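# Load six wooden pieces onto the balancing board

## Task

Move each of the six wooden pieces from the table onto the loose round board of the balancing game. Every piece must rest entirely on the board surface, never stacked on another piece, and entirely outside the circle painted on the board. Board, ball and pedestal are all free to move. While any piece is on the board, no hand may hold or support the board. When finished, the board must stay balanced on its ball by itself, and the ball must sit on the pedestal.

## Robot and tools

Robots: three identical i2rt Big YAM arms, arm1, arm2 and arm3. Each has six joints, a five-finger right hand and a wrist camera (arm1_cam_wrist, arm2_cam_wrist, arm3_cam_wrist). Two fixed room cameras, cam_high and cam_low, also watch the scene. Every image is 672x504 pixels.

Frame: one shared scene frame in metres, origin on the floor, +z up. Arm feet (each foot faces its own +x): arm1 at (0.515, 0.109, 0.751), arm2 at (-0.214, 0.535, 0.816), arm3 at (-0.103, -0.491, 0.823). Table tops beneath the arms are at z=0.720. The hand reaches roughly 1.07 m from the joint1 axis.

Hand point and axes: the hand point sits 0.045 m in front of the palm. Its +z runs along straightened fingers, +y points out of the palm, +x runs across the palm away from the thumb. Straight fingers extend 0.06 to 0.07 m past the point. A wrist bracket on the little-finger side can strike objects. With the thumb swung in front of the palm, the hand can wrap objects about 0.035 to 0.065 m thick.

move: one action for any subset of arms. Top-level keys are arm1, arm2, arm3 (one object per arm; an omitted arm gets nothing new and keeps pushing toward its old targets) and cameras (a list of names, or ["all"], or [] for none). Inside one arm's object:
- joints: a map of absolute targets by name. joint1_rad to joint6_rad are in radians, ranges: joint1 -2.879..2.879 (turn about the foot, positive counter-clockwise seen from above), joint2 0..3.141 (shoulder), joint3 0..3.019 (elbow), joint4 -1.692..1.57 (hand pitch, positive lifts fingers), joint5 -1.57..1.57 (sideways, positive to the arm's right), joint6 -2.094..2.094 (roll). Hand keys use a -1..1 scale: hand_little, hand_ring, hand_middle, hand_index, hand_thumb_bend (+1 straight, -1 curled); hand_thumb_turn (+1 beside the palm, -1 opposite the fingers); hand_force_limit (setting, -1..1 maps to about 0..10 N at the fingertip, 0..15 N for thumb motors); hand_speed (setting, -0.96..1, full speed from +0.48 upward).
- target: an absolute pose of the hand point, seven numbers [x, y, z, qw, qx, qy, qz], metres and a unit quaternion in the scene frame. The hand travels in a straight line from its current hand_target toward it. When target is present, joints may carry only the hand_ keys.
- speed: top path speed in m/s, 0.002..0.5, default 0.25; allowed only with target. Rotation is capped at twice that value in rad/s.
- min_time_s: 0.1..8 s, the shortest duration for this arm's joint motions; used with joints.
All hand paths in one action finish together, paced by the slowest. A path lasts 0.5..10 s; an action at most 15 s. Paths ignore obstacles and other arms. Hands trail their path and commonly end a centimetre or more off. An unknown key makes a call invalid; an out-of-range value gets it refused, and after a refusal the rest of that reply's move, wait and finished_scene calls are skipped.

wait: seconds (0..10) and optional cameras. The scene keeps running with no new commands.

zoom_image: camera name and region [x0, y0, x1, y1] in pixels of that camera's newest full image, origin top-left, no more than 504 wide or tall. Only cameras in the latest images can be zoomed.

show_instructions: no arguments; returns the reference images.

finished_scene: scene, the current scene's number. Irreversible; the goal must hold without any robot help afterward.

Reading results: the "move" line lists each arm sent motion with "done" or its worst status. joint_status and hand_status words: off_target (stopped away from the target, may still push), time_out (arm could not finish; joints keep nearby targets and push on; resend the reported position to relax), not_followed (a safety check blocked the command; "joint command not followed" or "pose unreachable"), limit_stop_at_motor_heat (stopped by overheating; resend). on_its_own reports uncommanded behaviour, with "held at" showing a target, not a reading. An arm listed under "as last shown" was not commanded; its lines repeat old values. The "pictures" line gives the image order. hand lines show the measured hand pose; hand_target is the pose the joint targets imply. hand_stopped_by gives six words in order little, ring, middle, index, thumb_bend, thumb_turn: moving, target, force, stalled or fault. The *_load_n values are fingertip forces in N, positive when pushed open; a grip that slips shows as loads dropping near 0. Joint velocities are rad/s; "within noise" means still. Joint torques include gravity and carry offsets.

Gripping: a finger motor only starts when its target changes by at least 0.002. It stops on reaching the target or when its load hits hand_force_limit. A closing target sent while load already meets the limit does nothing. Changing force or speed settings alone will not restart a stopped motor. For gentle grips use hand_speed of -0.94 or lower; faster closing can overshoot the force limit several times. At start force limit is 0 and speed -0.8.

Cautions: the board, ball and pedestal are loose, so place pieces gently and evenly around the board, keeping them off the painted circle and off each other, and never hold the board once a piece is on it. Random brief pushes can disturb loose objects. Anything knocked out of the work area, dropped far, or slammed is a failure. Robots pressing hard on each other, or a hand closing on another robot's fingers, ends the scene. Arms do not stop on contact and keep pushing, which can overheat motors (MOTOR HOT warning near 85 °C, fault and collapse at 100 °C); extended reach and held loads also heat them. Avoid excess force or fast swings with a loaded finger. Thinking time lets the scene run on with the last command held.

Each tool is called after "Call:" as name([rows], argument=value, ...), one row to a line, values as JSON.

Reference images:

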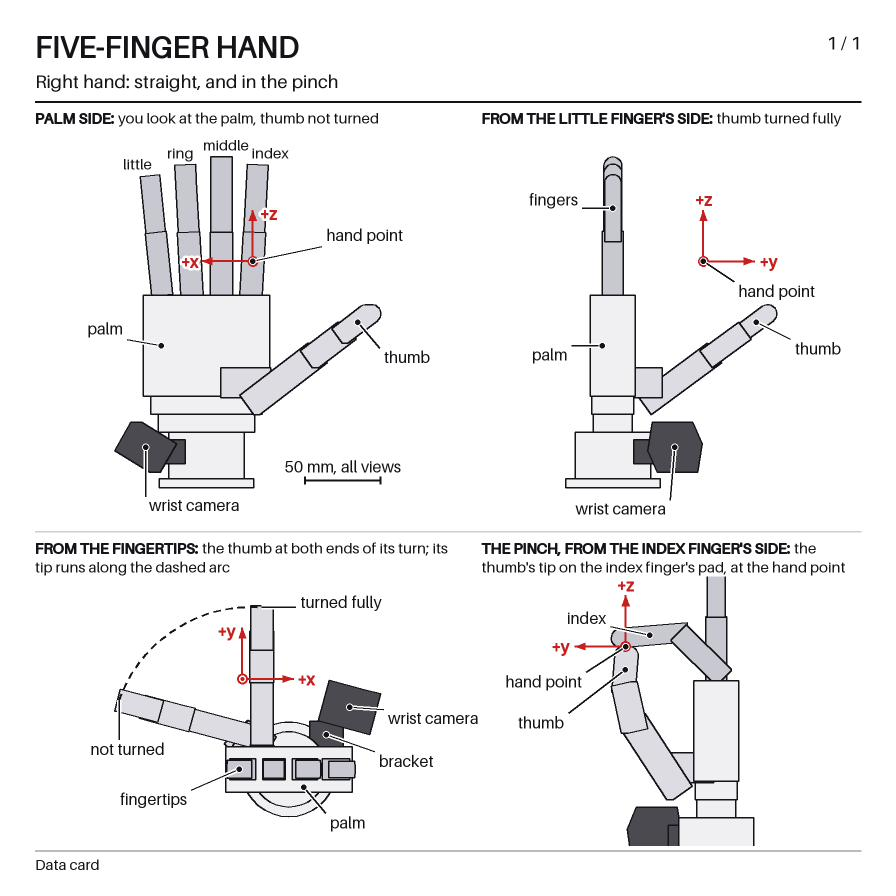

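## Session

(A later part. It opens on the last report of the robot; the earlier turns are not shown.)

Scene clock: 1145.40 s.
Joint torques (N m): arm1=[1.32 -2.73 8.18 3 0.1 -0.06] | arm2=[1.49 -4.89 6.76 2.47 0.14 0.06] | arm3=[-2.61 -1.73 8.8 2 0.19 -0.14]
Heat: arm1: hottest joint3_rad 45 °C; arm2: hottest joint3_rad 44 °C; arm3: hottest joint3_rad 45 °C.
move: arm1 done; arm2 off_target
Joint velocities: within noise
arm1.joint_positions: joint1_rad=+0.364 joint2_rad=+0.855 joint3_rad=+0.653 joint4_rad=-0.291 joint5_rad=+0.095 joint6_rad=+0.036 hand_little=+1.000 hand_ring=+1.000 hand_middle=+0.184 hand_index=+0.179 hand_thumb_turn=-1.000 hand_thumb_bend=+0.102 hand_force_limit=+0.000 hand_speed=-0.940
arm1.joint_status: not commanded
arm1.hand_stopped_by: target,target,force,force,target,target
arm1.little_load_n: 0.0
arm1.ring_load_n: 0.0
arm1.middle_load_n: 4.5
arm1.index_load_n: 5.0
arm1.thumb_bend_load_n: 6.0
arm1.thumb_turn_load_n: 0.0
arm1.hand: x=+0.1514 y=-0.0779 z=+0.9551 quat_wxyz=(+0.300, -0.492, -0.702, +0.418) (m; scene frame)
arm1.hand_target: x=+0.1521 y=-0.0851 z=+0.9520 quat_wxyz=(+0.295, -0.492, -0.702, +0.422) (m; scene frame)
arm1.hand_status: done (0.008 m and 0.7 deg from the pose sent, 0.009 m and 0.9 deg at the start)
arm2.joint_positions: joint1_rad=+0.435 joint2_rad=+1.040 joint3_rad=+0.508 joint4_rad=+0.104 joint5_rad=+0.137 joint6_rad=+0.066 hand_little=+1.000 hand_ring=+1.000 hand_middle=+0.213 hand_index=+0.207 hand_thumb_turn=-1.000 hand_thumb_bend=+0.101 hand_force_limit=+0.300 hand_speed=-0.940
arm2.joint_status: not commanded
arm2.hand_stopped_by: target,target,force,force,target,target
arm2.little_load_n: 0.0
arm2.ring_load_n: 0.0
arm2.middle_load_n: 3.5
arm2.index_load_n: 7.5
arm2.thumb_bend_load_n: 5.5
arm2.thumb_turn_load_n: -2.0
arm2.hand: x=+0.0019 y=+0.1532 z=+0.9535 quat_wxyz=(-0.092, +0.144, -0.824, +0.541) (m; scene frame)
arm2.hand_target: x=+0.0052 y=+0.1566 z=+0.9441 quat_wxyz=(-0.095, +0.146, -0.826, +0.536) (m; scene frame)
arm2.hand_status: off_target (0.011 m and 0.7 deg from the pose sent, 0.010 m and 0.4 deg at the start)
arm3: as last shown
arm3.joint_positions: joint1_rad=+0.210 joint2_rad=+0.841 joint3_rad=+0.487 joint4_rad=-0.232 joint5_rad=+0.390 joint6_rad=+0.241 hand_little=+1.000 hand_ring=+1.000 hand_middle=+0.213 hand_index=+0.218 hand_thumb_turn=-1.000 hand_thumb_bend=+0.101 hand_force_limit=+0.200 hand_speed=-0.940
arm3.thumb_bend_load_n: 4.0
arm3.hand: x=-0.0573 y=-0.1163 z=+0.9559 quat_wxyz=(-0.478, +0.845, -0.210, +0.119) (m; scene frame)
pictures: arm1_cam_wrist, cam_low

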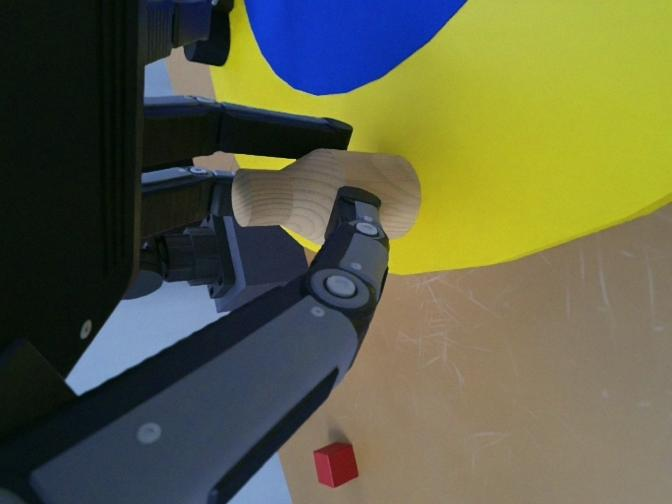

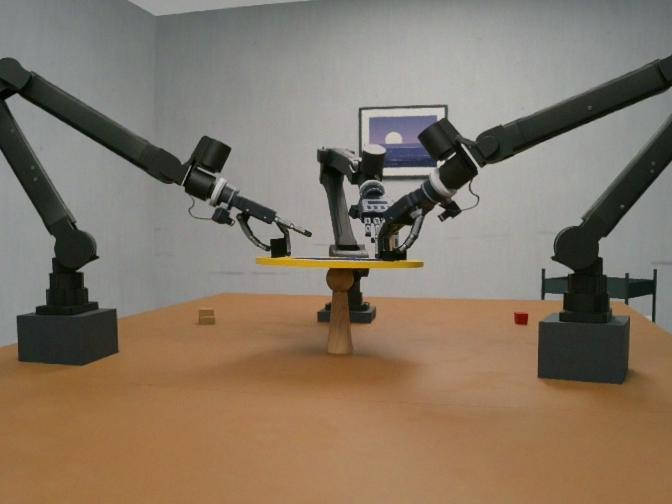

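Call:
move(arm1={"joints": {"hand_index": 0.6, "hand_middle": 0.6, "hand_speed": -0.85}}, arm2={"joints": {"hand_index": 0.6, "hand_middle": 0.6, "hand_speed": -0.85}}, arm3={"joints": {"hand_index": 0.6, "hand_middle": 0.6, "hand_speed": -0.85}}, cameras=["all"])

Call:
zoom_image(camera="cam_low", region=[240, 150, 440, 290])

Scene clock: 1157.93 s.
Joint torques (N m): arm1=[1.32 -2.9 8.18 3 0.11 -0.06] | arm2=[1.44 -5.07 6.75 2.48 0.13 0.06] | arm3=[-2.84 -1.96 8.55 2.17 0.14 -0.12]
Heat: arm1: hottest joint3_rad 45 °C; arm2: hottest joint3_rad 43 °C; arm3: hottest joint3_rad 45 °C.
move: arm1 done; arm2 done; arm3 done
Joint velocities: within noise
arm1.joint_positions: joint1_rad=+0.364 joint2_rad=+0.857 joint3_rad=+0.653 joint4_rad=-0.291 joint5_rad=+0.095 joint6_rad=+0.036 hand_little=+1.000 hand_ring=+1.000 hand_middle=+0.600 hand_index=+0.600 hand_thumb_turn=-1.000 hand_thumb_bend=+0.100 hand_force_limit=+0.000 hand_speed=-0.850
arm1.joint_status: all done
arm1.hand_stopped_by: target,target,target,target,target,target
arm1.little_load_n: 0.0
arm1.ring_load_n: 0.0
arm1.middle_load_n: 0.0
arm1.index_load_n: 0.0
arm1.thumb_bend_load_n: 0.0
arm1.thumb_turn_load_n: 0.0
arm1.hand: x=+0.1513 y=-0.0780 z=+0.9545 quat_wxyz=(+0.300, -0.492, -0.702, +0.417) (m; scene frame)
arm1.hand_target: x=+0.1521 y=-0.0851 z=+0.9520 quat_wxyz=(+0.295, -0.492, -0.702, +0.422) (m; scene frame)
arm1.hand_status: not commanded
arm2.joint_positions: joint1_rad=+0.435 joint2_rad=+1.042 joint3_rad=+0.508 joint4_rad=+0.104 joint5_rad=+0.137 joint6_rad=+0.066 hand_little=+1.000 hand_ring=+1.000 hand_middle=+0.600 hand_index=+0.600 hand_thumb_turn=-1.000 hand_thumb_bend=+0.100 hand_force_limit=+0.300 hand_speed=-0.850
arm2.joint_status: all done
arm2.hand_stopped_by: target,target,target,target,target,target
arm2.little_load_n: 0.0
arm2.ring_load_n: 0.0
arm2.middle_load_n: 0.0
arm2.index_load_n: -0.5
arm2.thumb_bend_load_n: 0.5
arm2.thumb_turn_load_n: 0.0
arm2.hand: x=+0.0019 y=+0.1532 z=+0.9530 quat_wxyz=(-0.092, +0.144, -0.824, +0.540) (m; scene frame)
arm2.hand_target: x=+0.0052 y=+0.1566 z=+0.9441 quat_wxyz=(-0.095, +0.146, -0.826, +0.536) (m; scene frame)
arm2.hand_status: not commanded
arm3.joint_positions: joint1_rad=+0.210 joint2_rad=+0.841 joint3_rad=+0.487 joint4_rad=-0.232 joint5_rad=+0.390 joint6_rad=+0.241 hand_little=+1.000 hand_ring=+1.000 hand_middle=+0.600 hand_index=+0.600 hand_thumb_turn=-1.000 hand_thumb_bend=+0.100 hand_force_limit=+0.200 hand_speed=-0.850
arm3.joint_status: all done
arm3.hand_stopped_by: target,target,target,target,target,target
arm3.little_load_n: 0.0
arm3.ring_load_n: 0.0
arm3.middle_load_n: 0.0
arm3.index_load_n: 0.0
arm3.thumb_bend_load_n: 0.0
arm3.thumb_turn_load_n: 0.0
arm3.hand: x=-0.0572 y=-0.1163 z=+0.9559 quat_wxyz=(-0.478, +0.845, -0.210, +0.119) (m; scene frame)
arm3.hand_target: x=-0.0537 y=-0.1114 z=+0.9605 quat_wxyz=(-0.485, +0.840, -0.210, +0.121) (m; scene frame)
arm3.hand_status: not commanded
pictures: arm1_cam_wrist, arm2_cam_wrist, arm3_cam_wrist, cam_high, cam_low

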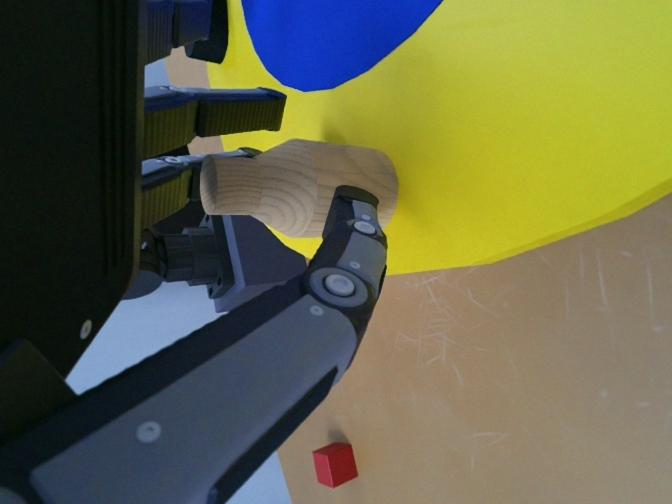

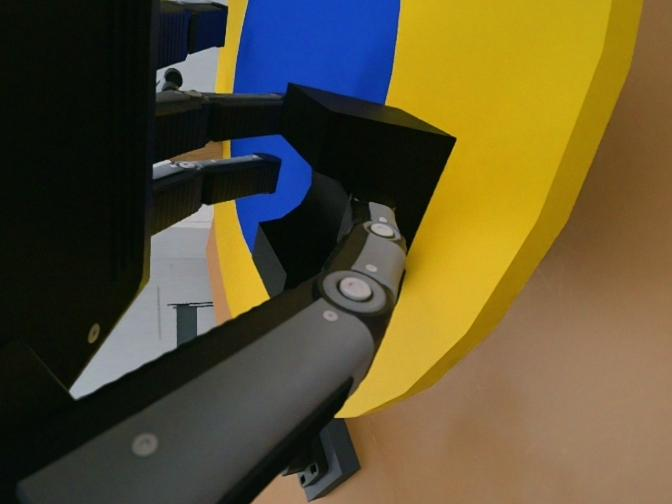

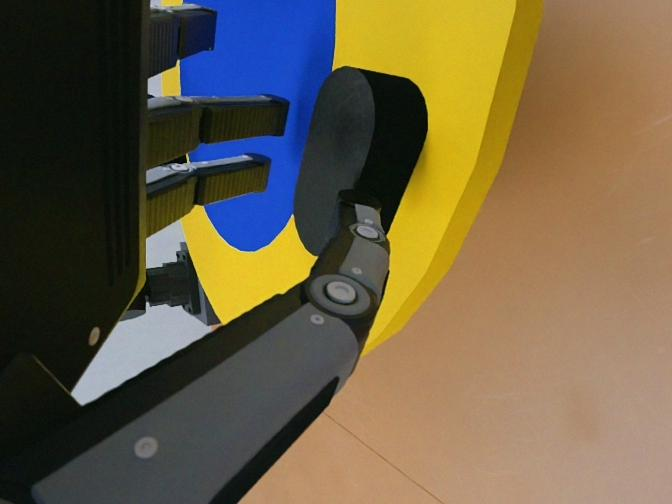

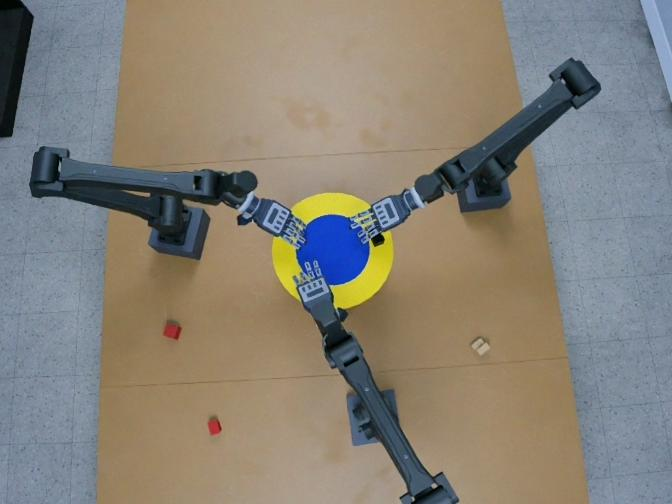

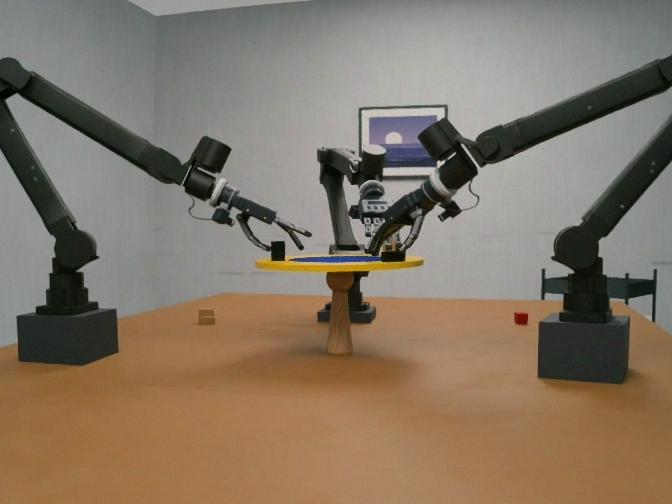

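Scaled by 2.520 from the camera's 672x504 image, which has a finer 960x720 frame.

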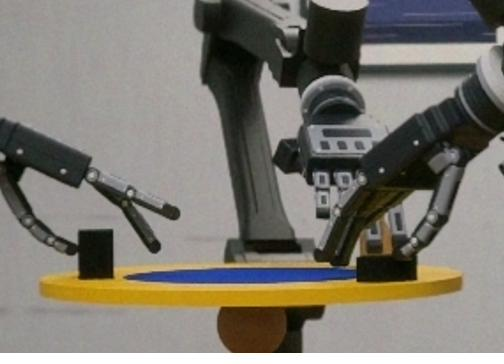

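Call:
move(arm2={"joints": {"hand_index": 1, "hand_middle": 1, "hand_speed": -0.7}}, arm3={"joints": {"hand_index": 1, "hand_middle": 1, "hand_speed": -0.7}}, cameras=[])

Call:
move(arm1={"target": [0.1606, -0.082, 0.954, -0.2954, 0.4917, 0.7021, -0.4219], "speed": 0.03}, arm2={"target": [0.0011, 0.1679, 0.951, 0.0946, -0.1456, 0.8259, -0.5364], "speed": 0.03}, arm3={"target": [-0.0593, -0.122, 0.9625, -0.4855, 0.8408, -0.2101, 0.1213], "speed": 0.03}, cameras=["all"])

Call:
zoom_image(camera="cam_low", region=[240, 150, 440, 290])

Scene clock: 1186.10 s.
Joint torques (N m): arm1=[1.32 -2.9 8.18 3 0.1 -0.06] | arm2=[1.49 -5.01 6.76 2.48 0.13 0.06] | arm3=[-2.84 -1.49 8.55 2.04 0.11 -0.13]
Heat: arm1: hottest joint3_rad 45 °C; arm2: hottest joint3_rad 42 °C; arm3: hottest joint3_rad 45 °C.
move: arm2 done; arm3 done
Joint velocities: within noise
arm1: as last shown
arm2.joint_positions: joint1_rad=+0.435 joint2_rad=+1.042 joint3_rad=+0.508 joint4_rad=+0.104 joint5_rad=+0.137 joint6_rad=+0.066 hand_little=+1.000 hand_ring=+1.000 hand_middle=+1.000 hand_index=+1.000 hand_thumb_turn=-1.000 hand_thumb_bend=+0.100 hand_force_limit=+0.300 hand_speed=-0.700
arm2.joint_status: all done
arm2.hand_stopped_by: target,target,target,target,target,target
arm2.little_load_n: 0.0
arm2.ring_load_n: -0.5
arm2.middle_load_n: 0.0
arm2.index_load_n: 0.0
arm2.thumb_bend_load_n: 0.0
arm2.thumb_turn_load_n: 0.0
arm2.hand: x=+0.0019 y=+0.1532 z=+0.9530 quat_wxyz=(-0.092, +0.144, -0.824, +0.540) (m; scene frame)
arm2.hand_target: x=+0.0052 y=+0.1566 z=+0.9441 quat_wxyz=(-0.094, +0.146, -0.826, +0.536) (m; scene frame)
arm2.hand_status: not commanded
arm3.joint_positions: joint1_rad=+0.210 joint2_rad=+0.841 joint3_rad=+0.487 joint4_rad=-0.232 joint5_rad=+0.390 joint6_rad=+0.241 hand_little=+1.000 hand_ring=+1.000 hand_middle=+1.000 hand_index=+1.000 hand_thumb_turn=-1.000 hand_thumb_bend=+0.100 hand_force_limit=+0.200 hand_speed=-0.700
arm3.joint_status: all done
arm3.hand_stopped_by: target,target,target,target,target,target
arm3.little_load_n: 0.0
arm3.ring_load_n: 0.0
arm3.middle_load_n: -0.5
arm3.index_load_n: 0.0
arm3.thumb_bend_load_n: 0.5
arm3.thumb_turn_load_n: 0.0
arm3.hand: x=-0.0572 y=-0.1163 z=+0.9559 quat_wxyz=(-0.478, +0.845, -0.210, +0.119) (m; scene frame)
arm3.hand_target: x=-0.0537 y=-0.1114 z=+0.9605 quat_wxyz=(-0.485, +0.840, -0.210, +0.121) (m; scene frame)
arm3.hand_status: not commanded
pictures: none
No camera images: "cameras" was empty.

Scene clock: 1187.07 s.
Joint torques (N m): arm1=[1.38 -3.84 8.32 2.04 0.11 -0.05] | arm2=[1.49 -6.18 6.9 1.01 0.14 0.07] | arm3=[-1.96 -1.55 8.59 1.22 0.3 0.03]
Heat: arm1: hottest joint3_rad 45 °C; arm2: hottest joint3_rad 42 °C; arm3: hottest joint3_rad 45 °C.
move: arm1 done; arm2 done; arm3 done
Joint velocities: within noise
arm1.joint_positions: joint1_rad=+0.367 joint2_rad=+0.838 joint3_rad=+0.641 joint4_rad=-0.291 joint5_rad=+0.098 joint6_rad=+0.037 hand_little=+1.000 hand_ring=+1.000 hand_middle=+0.600 hand_index=+0.600 hand_thumb_turn=-1.000 hand_thumb_bend=+0.100 hand_force_limit=+0.000 hand_speed=-0.850
arm1.joint_status: not commanded
arm1.hand_stopped_by: target,target,target,target,target,target
arm1.little_load_n: 0.0
arm1.ring_load_n: 0.0
arm1.middle_load_n: -0.5
arm1.index_load_n: 0.0
arm1.thumb_bend_load_n: 0.0
arm1.thumb_turn_load_n: 0.0
arm1.hand: x=+0.1556 y=-0.0768 z=+0.9549 quat_wxyz=(+0.302, -0.491, -0.701, +0.420) (m; scene frame)
arm1.hand_target: x=+0.1605 y=-0.0820 z=+0.9540 quat_wxyz=(+0.295, -0.492, -0.702, +0.422) (m; scene frame)
arm1.hand_status: done (0.007 m and 0.8 deg from the pose sent, 0.010 m and 0.7 deg at the start)
arm2.joint_positions: joint1_rad=+0.441 joint2_rad=+1.006 joint3_rad=+0.495 joint4_rad=+0.091 joint5_rad=+0.143 joint6_rad=+0.067 hand_little=+1.000 hand_ring=+1.000 hand_middle=+1.000 hand_index=+1.000 hand_thumb_turn=-1.000 hand_thumb_bend=+0.100 hand_force_limit=+0.300 hand_speed=-0.700
arm2.joint_status: not commanded
arm2.hand_stopped_by: target,target,target,target,target,target
arm2.little_load_n: 0.0
arm2.ring_load_n: 0.0
arm2.middle_load_n: 0.0
arm2.index_load_n: 0.0
arm2.thumb_bend_load_n: 0.0
arm2.thumb_turn_load_n: 0.0
arm2.hand: x=+0.0001 y=+0.1600 z=+0.9577 quat_wxyz=(-0.093, +0.144, -0.821, +0.544) (m; scene frame)
arm2.hand_target: x=+0.0011 y=+0.1677 z=+0.9510 quat_wxyz=(-0.095, +0.146, -0.826, +0.536) (m; scene frame)
arm2.hand_status: done (0.010 m and 1.1 deg from the pose sent, 0.015 m and 0.6 deg at the start)
arm3.joint_positions: joint1_rad=+0.216 joint2_rad=+0.808 joint3_rad=+0.474 joint4_rad=-0.241 joint5_rad=+0.406 joint6_rad=+0.241 hand_little=+1.000 hand_ring=+1.000 hand_middle=+1.000 hand_index=+1.000 hand_thumb_turn=-1.000 hand_thumb_bend=+0.100 hand_force_limit=+0.200 hand_speed=-0.700
arm3.joint_status: not commanded
arm3.hand_stopped_by: target,target,target,target,target,target
arm3.little_load_n: 0.0
arm3.ring_load_n: 0.0
arm3.middle_load_n: 0.0
arm3.index_load_n: 0.0
arm3.thumb_bend_load_n: 0.0
arm3.thumb_turn_load_n: 0.0
arm3.hand: x=-0.0565 y=-0.1225 z=+0.9586 quat_wxyz=(-0.483, +0.841, -0.211, +0.124) (m; scene frame)
arm3.hand_target: x=-0.0592 y=-0.1220 z=+0.9624 quat_wxyz=(-0.485, +0.840, -0.210, +0.121) (m; scene frame)
arm3.hand_status: done (0.005 m and 0.4 deg from the pose sent, 0.009 m and 1.0 deg at the start)
pictures: arm1_cam_wrist, arm2_cam_wrist, arm3_cam_wrist, cam_high, cam_low

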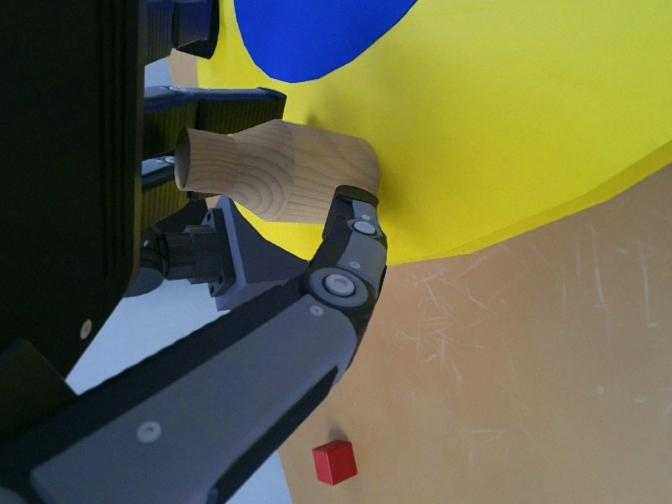

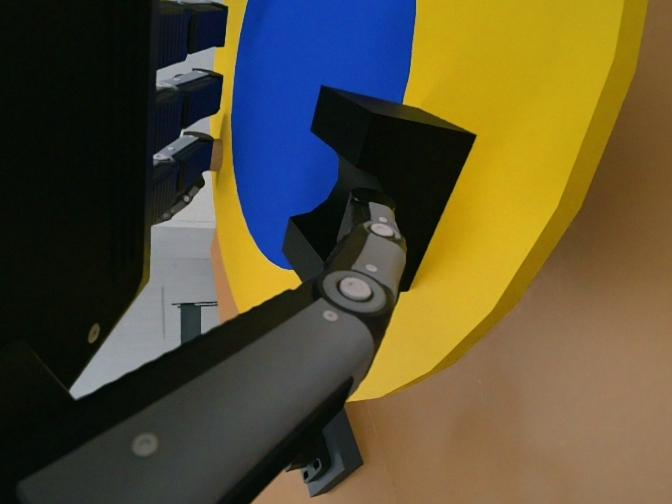

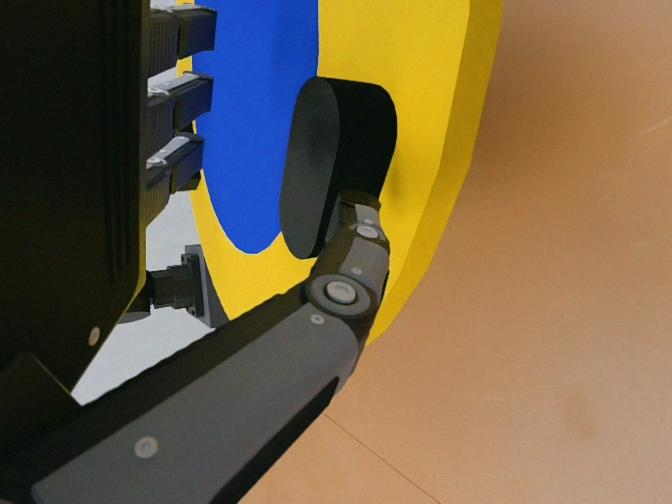

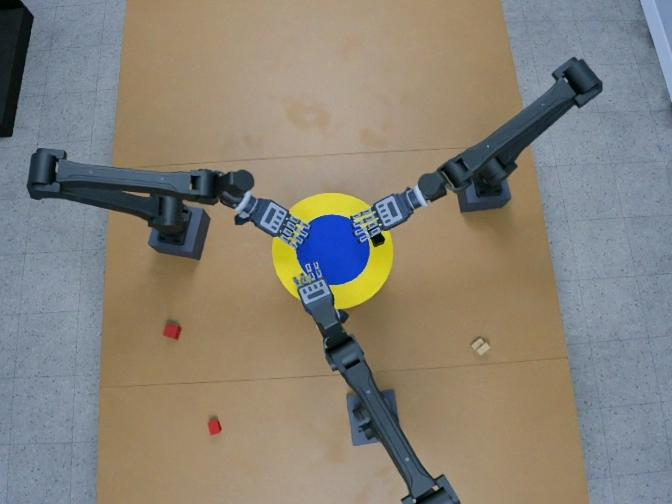

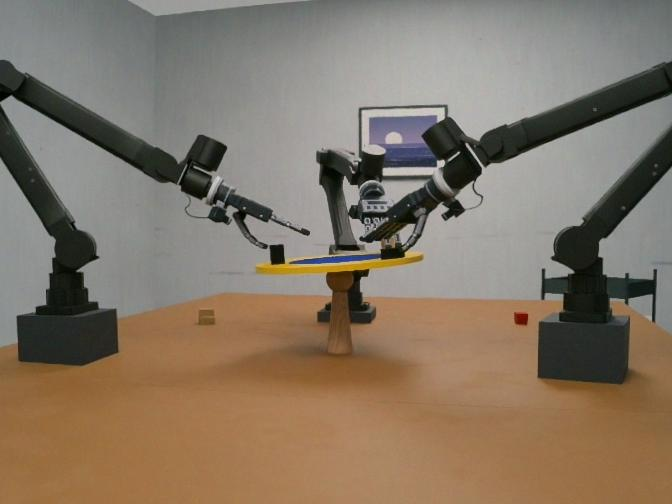

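Scaled by 2.520 from the camera's 672x504 image, which has a finer 960x720 frame.

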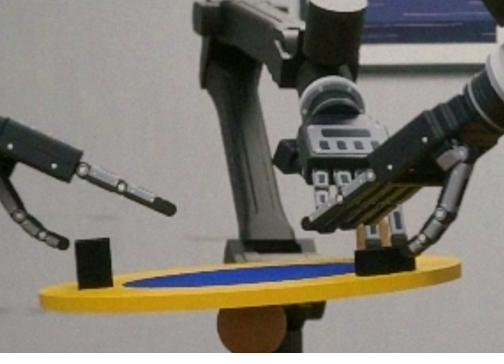

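Call:
move(arm1={"target": [0.1625, -0.081, 1.03, -0.2954, 0.4917, 0.7021, -0.4219], "speed": 0.06}, arm2={"target": [-0.011, 0.201, 1.0, 0.0946, -0.1456, 0.8259, -0.5364], "speed": 0.06}, arm3={"target": [-0.0757, -0.153, 1.01, -0.4855, 0.8408, -0.2101, 0.1213], "speed": 0.06}, cameras=["all"])

Call:
zoom_image(camera="cam_low", region=[240, 150, 440, 290])

Scene clock: 1194.57 s.
Joint torques (N m): arm1=[1.38 -3.6 12.18 1.88 0.08 -0.06] | arm2=[1.55 -4.19 10.61 0.98 0.15 0.07] | arm3=[-1.61 -0.44 12.78 1.31 0.32 0.04]
Heat: arm1: hottest joint3_rad 45 °C; arm2: hottest joint3_rad 42 °C; arm3: hottest joint3_rad 44 °C.
move: arm1 off_target; arm2 off_target; arm3 off_target
Joint velocities: within noise
arm1.joint_positions: joint1_rad=+0.367 joint2_rad=+0.806 joint3_rad=+0.774 joint4_rad=-0.504 joint5_rad=+0.098 joint6_rad=+0.038 hand_little=+1.000 hand_ring=+1.000 hand_middle=+0.600 hand_index=+0.600 hand_thumb_turn=-1.000 hand_thumb_bend=+0.100 hand_force_limit=+0.000 hand_speed=-0.850
arm1.joint_status: not commanded
arm1.hand_stopped_by: target,target,target,target,target,target
arm1.little_load_n: 0.0
arm1.ring_load_n: 0.0
arm1.middle_load_n: 0.0
arm1.index_load_n: 0.0
arm1.thumb_bend_load_n: 0.0
arm1.thumb_turn_load_n: 0.0
arm1.hand: x=+0.1665 y=-0.0715 z=+1.0009 quat_wxyz=(+0.291, -0.497, -0.712, +0.402) (m; scene frame)
arm1.hand_target: x=+0.1634 y=-0.0805 z=+1.0299 quat_wxyz=(+0.295, -0.492, -0.702, +0.422) (m; scene frame)
arm1.hand_status: off_target (0.031 m and 2.7 deg from the pose sent, 0.076 m and 0.8 deg at the start)
arm2.joint_positions: joint1_rad=+0.463 joint2_rad=+0.796 joint3_rad=+0.495 joint4_rad=-0.160 joint5_rad=+0.162 joint6_rad=+0.077 hand_little=+1.000 hand_ring=+1.000 hand_middle=+1.000 hand_index=+1.000 hand_thumb_turn=-1.000 hand_thumb_bend=+0.100 hand_force_limit=+0.300 hand_speed=-0.700
arm2.joint_status: not commanded
arm2.hand_stopped_by: target,target,target,target,target,target
arm2.little_load_n: 0.0
arm2.ring_load_n: 0.0
arm2.middle_load_n: 0.0
arm2.index_load_n: 0.0
arm2.thumb_bend_load_n: 0.5
arm2.thumb_turn_load_n: 0.0
arm2.hand: x=-0.0175 y=+0.2035 z=+0.9837 quat_wxyz=(-0.088, +0.147, -0.831, +0.529) (m; scene frame)
arm2.hand_target: x=-0.0111 y=+0.2012 z=+1.0000 quat_wxyz=(-0.095, +0.146, -0.826, +0.537) (m; scene frame)
arm2.hand_status: off_target (0.018 m and 1.4 deg from the pose sent, 0.060 m and 1.1 deg at the start)
arm3.joint_positions: joint1_rad=+0.296 joint2_rad=+0.643 joint3_rad=+0.501 joint4_rad=-0.496 joint5_rad=+0.472 joint6_rad=+0.283 hand_little=+1.000 hand_ring=+1.000 hand_middle=+1.000 hand_index=+1.000 hand_thumb_turn=-1.000 hand_thumb_bend=+0.100 hand_force_limit=+0.200 hand_speed=-0.700
arm3.joint_status: not commanded
arm3.hand_stopped_by: target,target,target,target,target,target
arm3.little_load_n: 0.0
arm3.ring_load_n: 0.0
arm3.middle_load_n: 0.0
arm3.index_load_n: -0.5
arm3.thumb_bend_load_n: 0.0
arm3.thumb_turn_load_n: 0.0
arm3.hand: x=-0.0724 y=-0.1647 z=+0.9809 quat_wxyz=(-0.465, +0.852, -0.205, +0.130) (m; scene frame)
arm3.hand_target: x=-0.0756 y=-0.1538 z=+1.0098 quat_wxyz=(-0.485, +0.840, -0.210, +0.121) (m; scene frame)
arm3.hand_status: off_target (0.032 m and 2.9 deg from the pose sent, 0.063 m and 0.4 deg at the start)
pictures: arm1_cam_wrist, arm2_cam_wrist, arm3_cam_wrist, cam_high, cam_low

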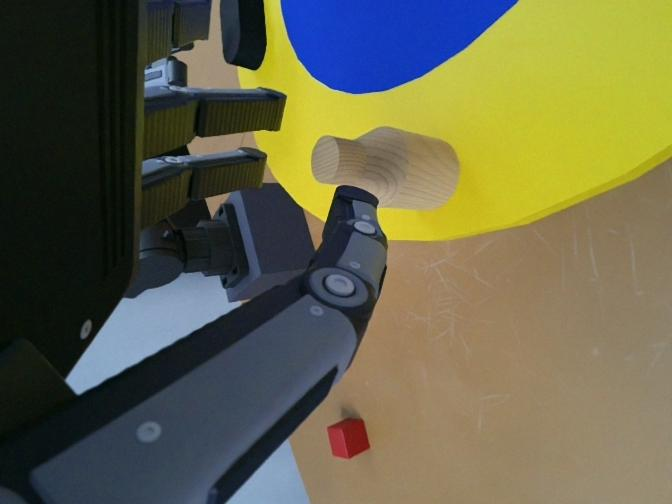

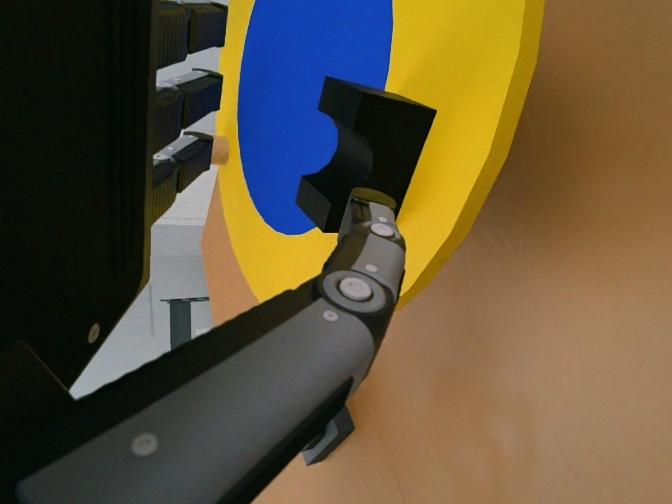

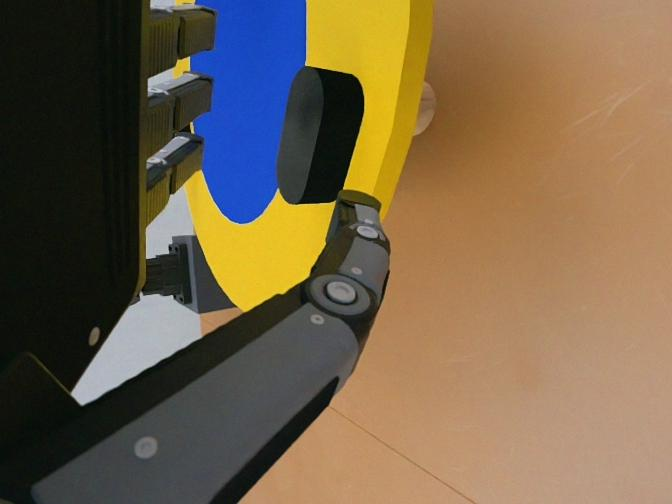

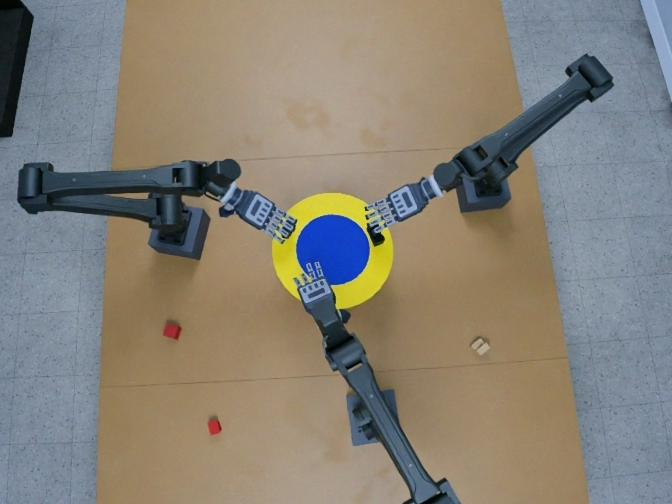

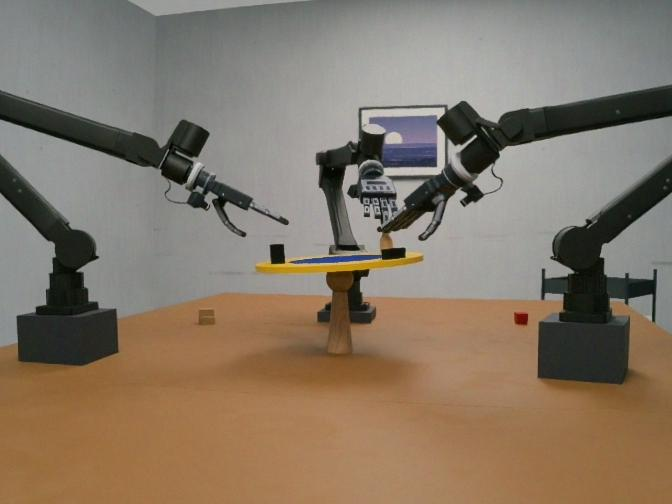

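Scaled by 2.520 from the camera's 672x504 image, which has a finer 960x720 frame.

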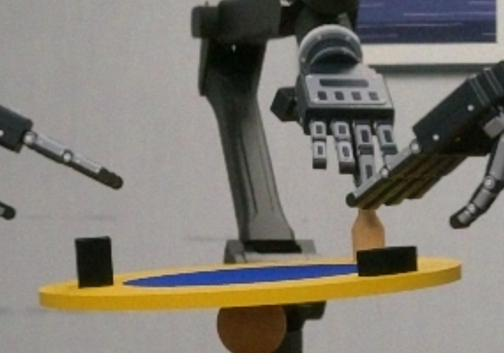

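Call:
move(arm1={"target": [0.1725, -0.078, 1.11, -0.2954, 0.4917, 0.7021, -0.4219], "speed": 0.1}, arm2={"target": [-0.011, 0.22, 1.1, 0.0946, -0.1456, 0.8259, -0.5364], "speed": 0.1}, arm3={"target": [-0.0757, -0.18, 1.1, -0.4855, 0.8408, -0.2101, 0.1213], "speed": 0.1}, cameras=["cam_low"])

Call:
move(arm1={"target": [0.52, -0.38, 0.92, 0.009, -0.0149, 0.857, -0.515], "speed": 0.2}, arm2={"target": [0.28, 0.52, 0.92, -0.3474, 0.6016, -0.623, 0.3597], "speed": 0.2, "joints": {"hand_index": 0.6, "hand_middle": 0.6}}, arm3={"target": [0.18, -0.545, 0.92, 0.3191, -0.5526, 0.6668, -0.385], "speed": 0.2, "joints": {"hand_index": 0.6, "hand_middle": 0.6}}, cameras=["all"])

Call:
zoom_image(camera="cam_high", region=[240, 160, 430, 340])

Call:
zoom_image(camera="cam_low", region=[240, 190, 440, 330])

Scene clock: 1236.53 s.
Joint torques (N m): arm1=[1.38 -2.43 11.9 1.89 0.11 -0.06] | arm2=[1.49 -3.43 12.68 0.94 0.17 0.07] | arm3=[-0.91 -0.21 12.66 1.1 0.32 0.08]
Heat: arm1: hottest joint3_rad 52 °C; arm2: hottest joint3_rad 47 °C; arm3: hottest joint3_rad 48 °C.
move: arm1 off_target; arm2 off_target; arm3 off_target
Joint velocities: within noise
arm1.joint_positions: joint1_rad=+0.374 joint2_rad=+0.797 joint3_rad=+0.989 joint4_rad=-0.716 joint5_rad=+0.104 joint6_rad=+0.042 hand_little=+1.000 hand_ring=+1.000 hand_middle=+0.600 hand_index=+0.600 hand_thumb_turn=-1.000 hand_thumb_bend=+0.100 hand_force_limit=+0.000 hand_speed=-0.850
arm1.joint_status: not commanded
arm1.hand_stopped_by: target,target,target,target,target,target
arm1.little_load_n: 0.0
arm1.ring_load_n: 0.0
arm1.middle_load_n: 0.0
arm1.index_load_n: 0.0
arm1.thumb_bend_load_n: 0.0
arm1.thumb_turn_load_n: 0.0
arm1.hand: x=+0.1739 y=-0.0698 z=+1.0863 quat_wxyz=(+0.294, -0.496, -0.709, +0.407) (m; scene frame)
arm1.hand_target: x=+0.1731 y=-0.0775 z=+1.1098 quat_wxyz=(+0.295, -0.492, -0.702, +0.422) (m; scene frame)
arm1.hand_status: off_target (0.025 m and 2.0 deg from the pose sent, 0.110 m and 2.7 deg at the start)
arm2.joint_positions: joint1_rad=+0.501 joint2_rad=+0.702 joint3_rad=+0.701 joint4_rad=-0.485 joint5_rad=+0.196 joint6_rad=+0.094 hand_little=+1.000 hand_ring=+1.000 hand_middle=+1.000 hand_index=+1.000 hand_thumb_turn=-1.000 hand_thumb_bend=+0.100 hand_force_limit=+0.300 hand_speed=-0.700
arm2.joint_status: not commanded
arm2.hand_stopped_by: target,target,target,target,target,target
arm2.little_load_n: 0.0
arm2.ring_load_n: 0.0
arm2.middle_load_n: 0.0
arm2.index_load_n: 0.0
arm2.thumb_bend_load_n: 0.0
arm2.thumb_turn_load_n: 0.0
arm2.hand: x=-0.0179 y=+0.2226 z=+1.0698 quat_wxyz=(-0.084, +0.150, -0.837, +0.520) (m; scene frame)
arm2.hand_target: x=-0.0116 y=+0.2207 z=+1.0996 quat_wxyz=(-0.095, +0.146, -0.826, +0.537) (m; scene frame)
arm2.hand_status: off_target (0.031 m and 2.6 deg from the pose sent, 0.118 m and 1.4 deg at the start)
arm3.joint_positions: joint1_rad=+0.307 joint2_rad=+0.567 joint3_rad=+0.719 joint4_rad=-0.791 joint5_rad=+0.482 joint6_rad=+0.290 hand_little=+1.000 hand_ring=+1.000 hand_middle=+1.000 hand_index=+1.000 hand_thumb_turn=-1.000 hand_thumb_bend=+0.100 hand_force_limit=+0.200 hand_speed=-0.700
arm3.joint_status: not commanded
arm3.hand_stopped_by: target,target,target,target,target,target
arm3.little_load_n: 0.0
arm3.ring_load_n: 0.0
arm3.middle_load_n: 0.0
arm3.index_load_n: 0.0
arm3.thumb_bend_load_n: 0.0
arm3.thumb_turn_load_n: 0.0
arm3.hand: x=-0.0726 y=-0.1854 z=+1.0728 quat_wxyz=(-0.466, +0.851, -0.205, +0.130) (m; scene frame)
arm3.hand_target: x=-0.0755 y=-0.1807 z=+1.0997 quat_wxyz=(-0.485, +0.840, -0.210, +0.121) (m; scene frame)
arm3.hand_status: off_target (0.028 m and 2.8 deg from the pose sent, 0.120 m and 3.0 deg at the start)
pictures: cam_low

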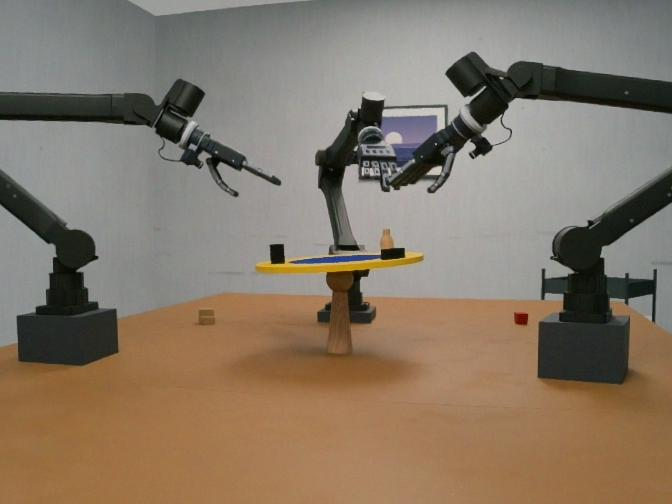

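Scene clock: 1240.40 s.
Joint torques (N m): arm1=[0.85 -7.47 10.62 2.99 -0.18 -0.32] | arm2=[1.03 -7.94 10.63 2.32 -0.1 -0.14] | arm3=[-2.43 1.38 9.33 2.22 -0.01 0.01]
Heat: arm1: hottest joint3_rad 51 °C; arm2: hottest joint3_rad 47 °C; arm3: hottest joint3_rad 48 °C.
move: arm1 off_target; arm2 off_target; arm3 done
Joint velocities: within noise
arm1.joint_positions: joint1_rad=+1.394 joint2_rad=+1.165 joint3_rad=+0.703 joint4_rad=-0.089 joint5_rad=-0.106 joint6_rad=-0.043 hand_little=+1.000 hand_ring=+1.000 hand_middle=+0.600 hand_index=+0.600 hand_thumb_turn=-1.000 hand_thumb_bend=+0.100 hand_force_limit=+0.000 hand_speed=-0.850
arm1.joint_status: not commanded
arm1.hand_stopped_by: target,target,target,target,target,target
arm1.little_load_n: 0.0
arm1.ring_load_n: 0.0
arm1.middle_load_n: 0.0
arm1.index_load_n: 0.0
arm1.thumb_bend_load_n: 0.5
arm1.thumb_turn_load_n: 0.0
arm1.hand: x=+0.5170 y=-0.3624 z=+0.8962 quat_wxyz=(-0.011, +0.002, -0.871, +0.491) (m; scene frame)
arm1.hand_target: x=+0.5200 y=-0.3786 z=+0.9202 quat_wxyz=(-0.009, +0.015, -0.857, +0.515) (m; scene frame)
arm1.hand_status: off_target (0.030 m and 3.5 deg from the pose sent, 0.494 m and 72.4 deg at the start)
arm2.joint_positions: joint1_rad=+1.378 joint2_rad=+1.274 joint3_rad=+0.620 joint4_rad=+0.077 joint5_rad=-0.085 joint6_rad=-0.022 hand_little=+1.000 hand_ring=+1.000 hand_middle=+0.600 hand_index=+0.600 hand_thumb_turn=-1.000 hand_thumb_bend=+0.100 hand_force_limit=+0.300 hand_speed=-0.700
arm2.joint_status: all done
arm2.hand_stopped_by: target,target,target,target,target,target
arm2.little_load_n: 0.0
arm2.ring_load_n: 0.0
arm2.middle_load_n: 0.0
arm2.index_load_n: 0.0
arm2.thumb_bend_load_n: 0.0
arm2.thumb_turn_load_n: 0.0
arm2.hand: x=+0.2558 y=+0.5199 z=+0.8994 quat_wxyz=(-0.332, +0.604, -0.638, +0.342) (m; scene frame)
arm2.hand_target: x=+0.2782 y=+0.5202 z=+0.9207 quat_wxyz=(-0.347, +0.601, -0.623, +0.360) (m; scene frame)
arm2.hand_status: off_target (0.032 m and 3.2 deg from the pose sent, 0.447 m and 68.3 deg at the start)
arm3.joint_positions: joint1_rad=-1.725 joint2_rad=+0.464 joint3_rad=+0.256 joint4_rad=-0.344 joint5_rad=-0.186 joint6_rad=-0.114 hand_little=+1.000 hand_ring=+1.000 hand_middle=+0.600 hand_index=+0.600 hand_thumb_turn=-1.000 hand_thumb_bend=+0.100 hand_force_limit=+0.200 hand_speed=-0.700
arm3.joint_status: all done
arm3.hand_stopped_by: target,target,target,target,target,target
arm3.little_load_n: 0.0
arm3.ring_load_n: 0.0
arm3.middle_load_n: 0.0
arm3.index_load_n: 0.0
arm3.thumb_bend_load_n: 0.0
arm3.thumb_turn_load_n: 0.0
arm3.hand: x=+0.1745 y=-0.5426 z=+0.9128 quat_wxyz=(-0.313, +0.560, -0.669, +0.376) (m; scene frame)
arm3.hand_target: x=+0.1796 y=-0.5449 z=+0.9202 quat_wxyz=(-0.319, +0.553, -0.667, +0.385) (m; scene frame)
arm3.hand_status: done (0.009 m and 1.5 deg from the pose sent, 0.465 m and 72.6 deg at the start)
pictures: arm1_cam_wrist, arm2_cam_wrist, arm3_cam_wrist, cam_high, cam_low

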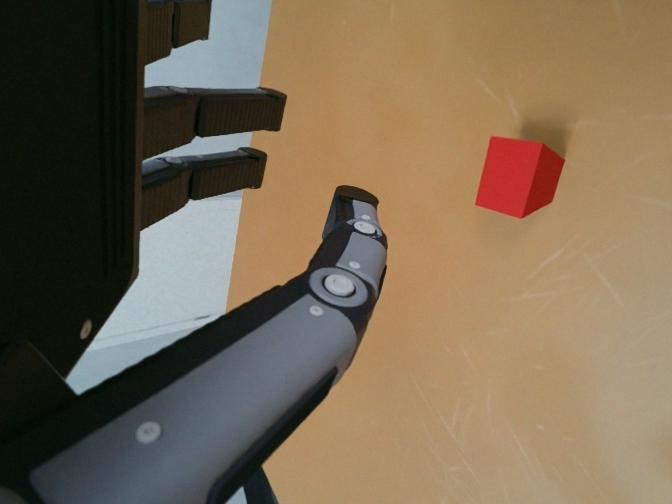

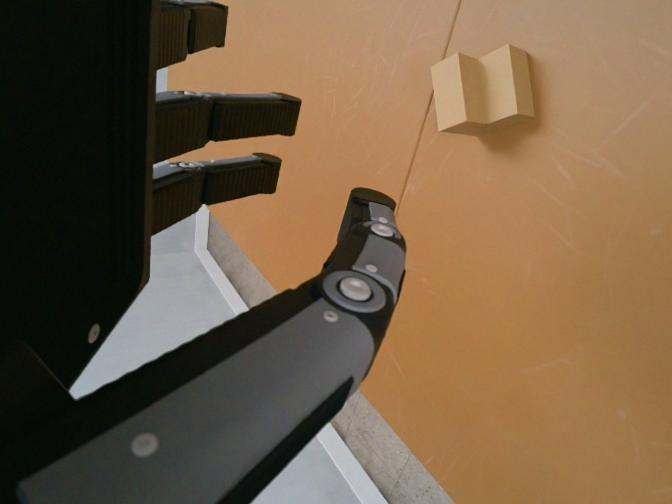

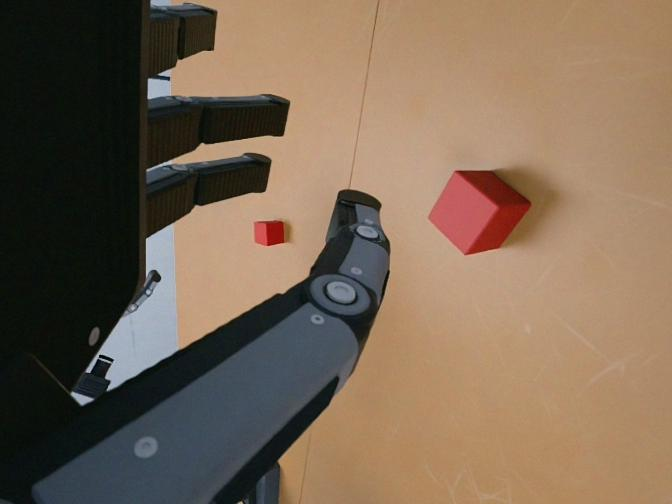

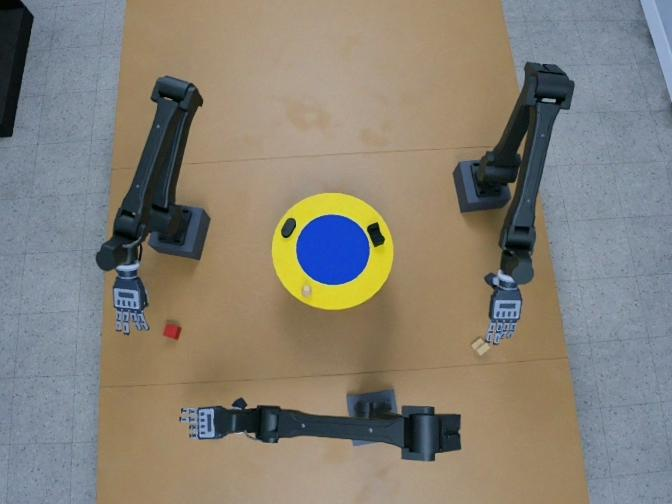

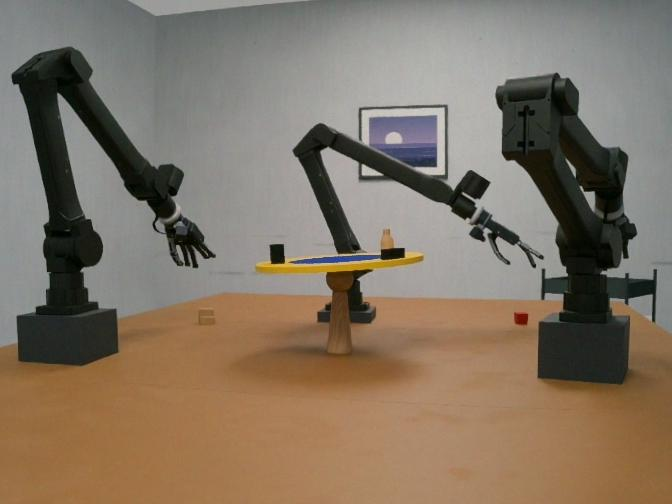

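Scaled by 2.653 from the camera's 672x504 image, which has a finer 960x720 frame.

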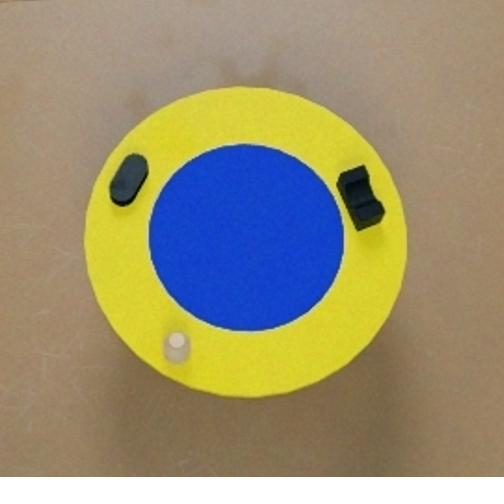

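Scaled by 2.520 from the camera's 672x504 image, which has a finer 960x720 frame.

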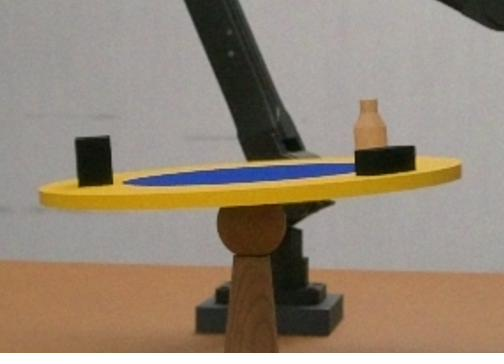

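Call:
zoom_image(camera="arm1_cam_wrist", region=[430, 90, 610, 250])

Call:
zoom_image(camera="arm2_cam_wrist", region=[390, 10, 570, 170])

Call:
zoom_image(camera="arm3_cam_wrist", region=[390, 130, 570, 290])

Scaled by 2.800 from the camera's 672x504 image, which has a finer 960x720 frame.

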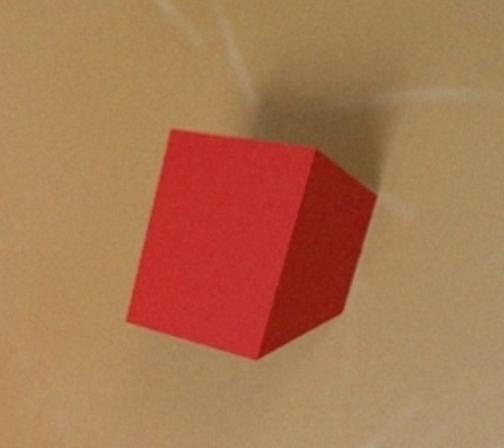

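Scaled by 2.800 from the camera's 672x504 image, which has a finer 960x720 frame.

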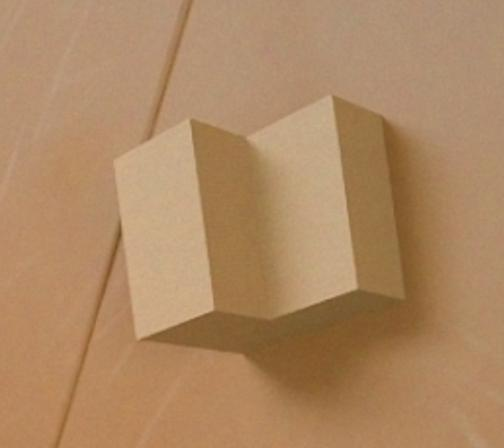

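Scaled by 2.800 from the camera's 672x504 image, which has a finer 960x720 frame.

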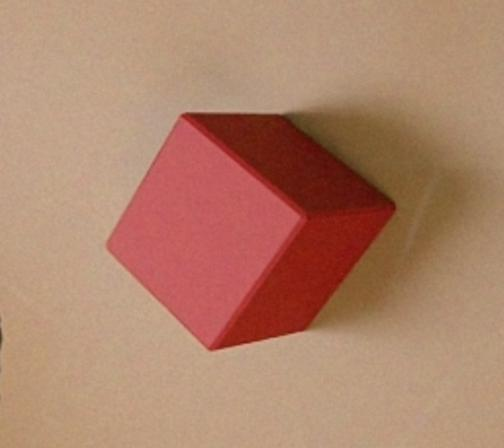

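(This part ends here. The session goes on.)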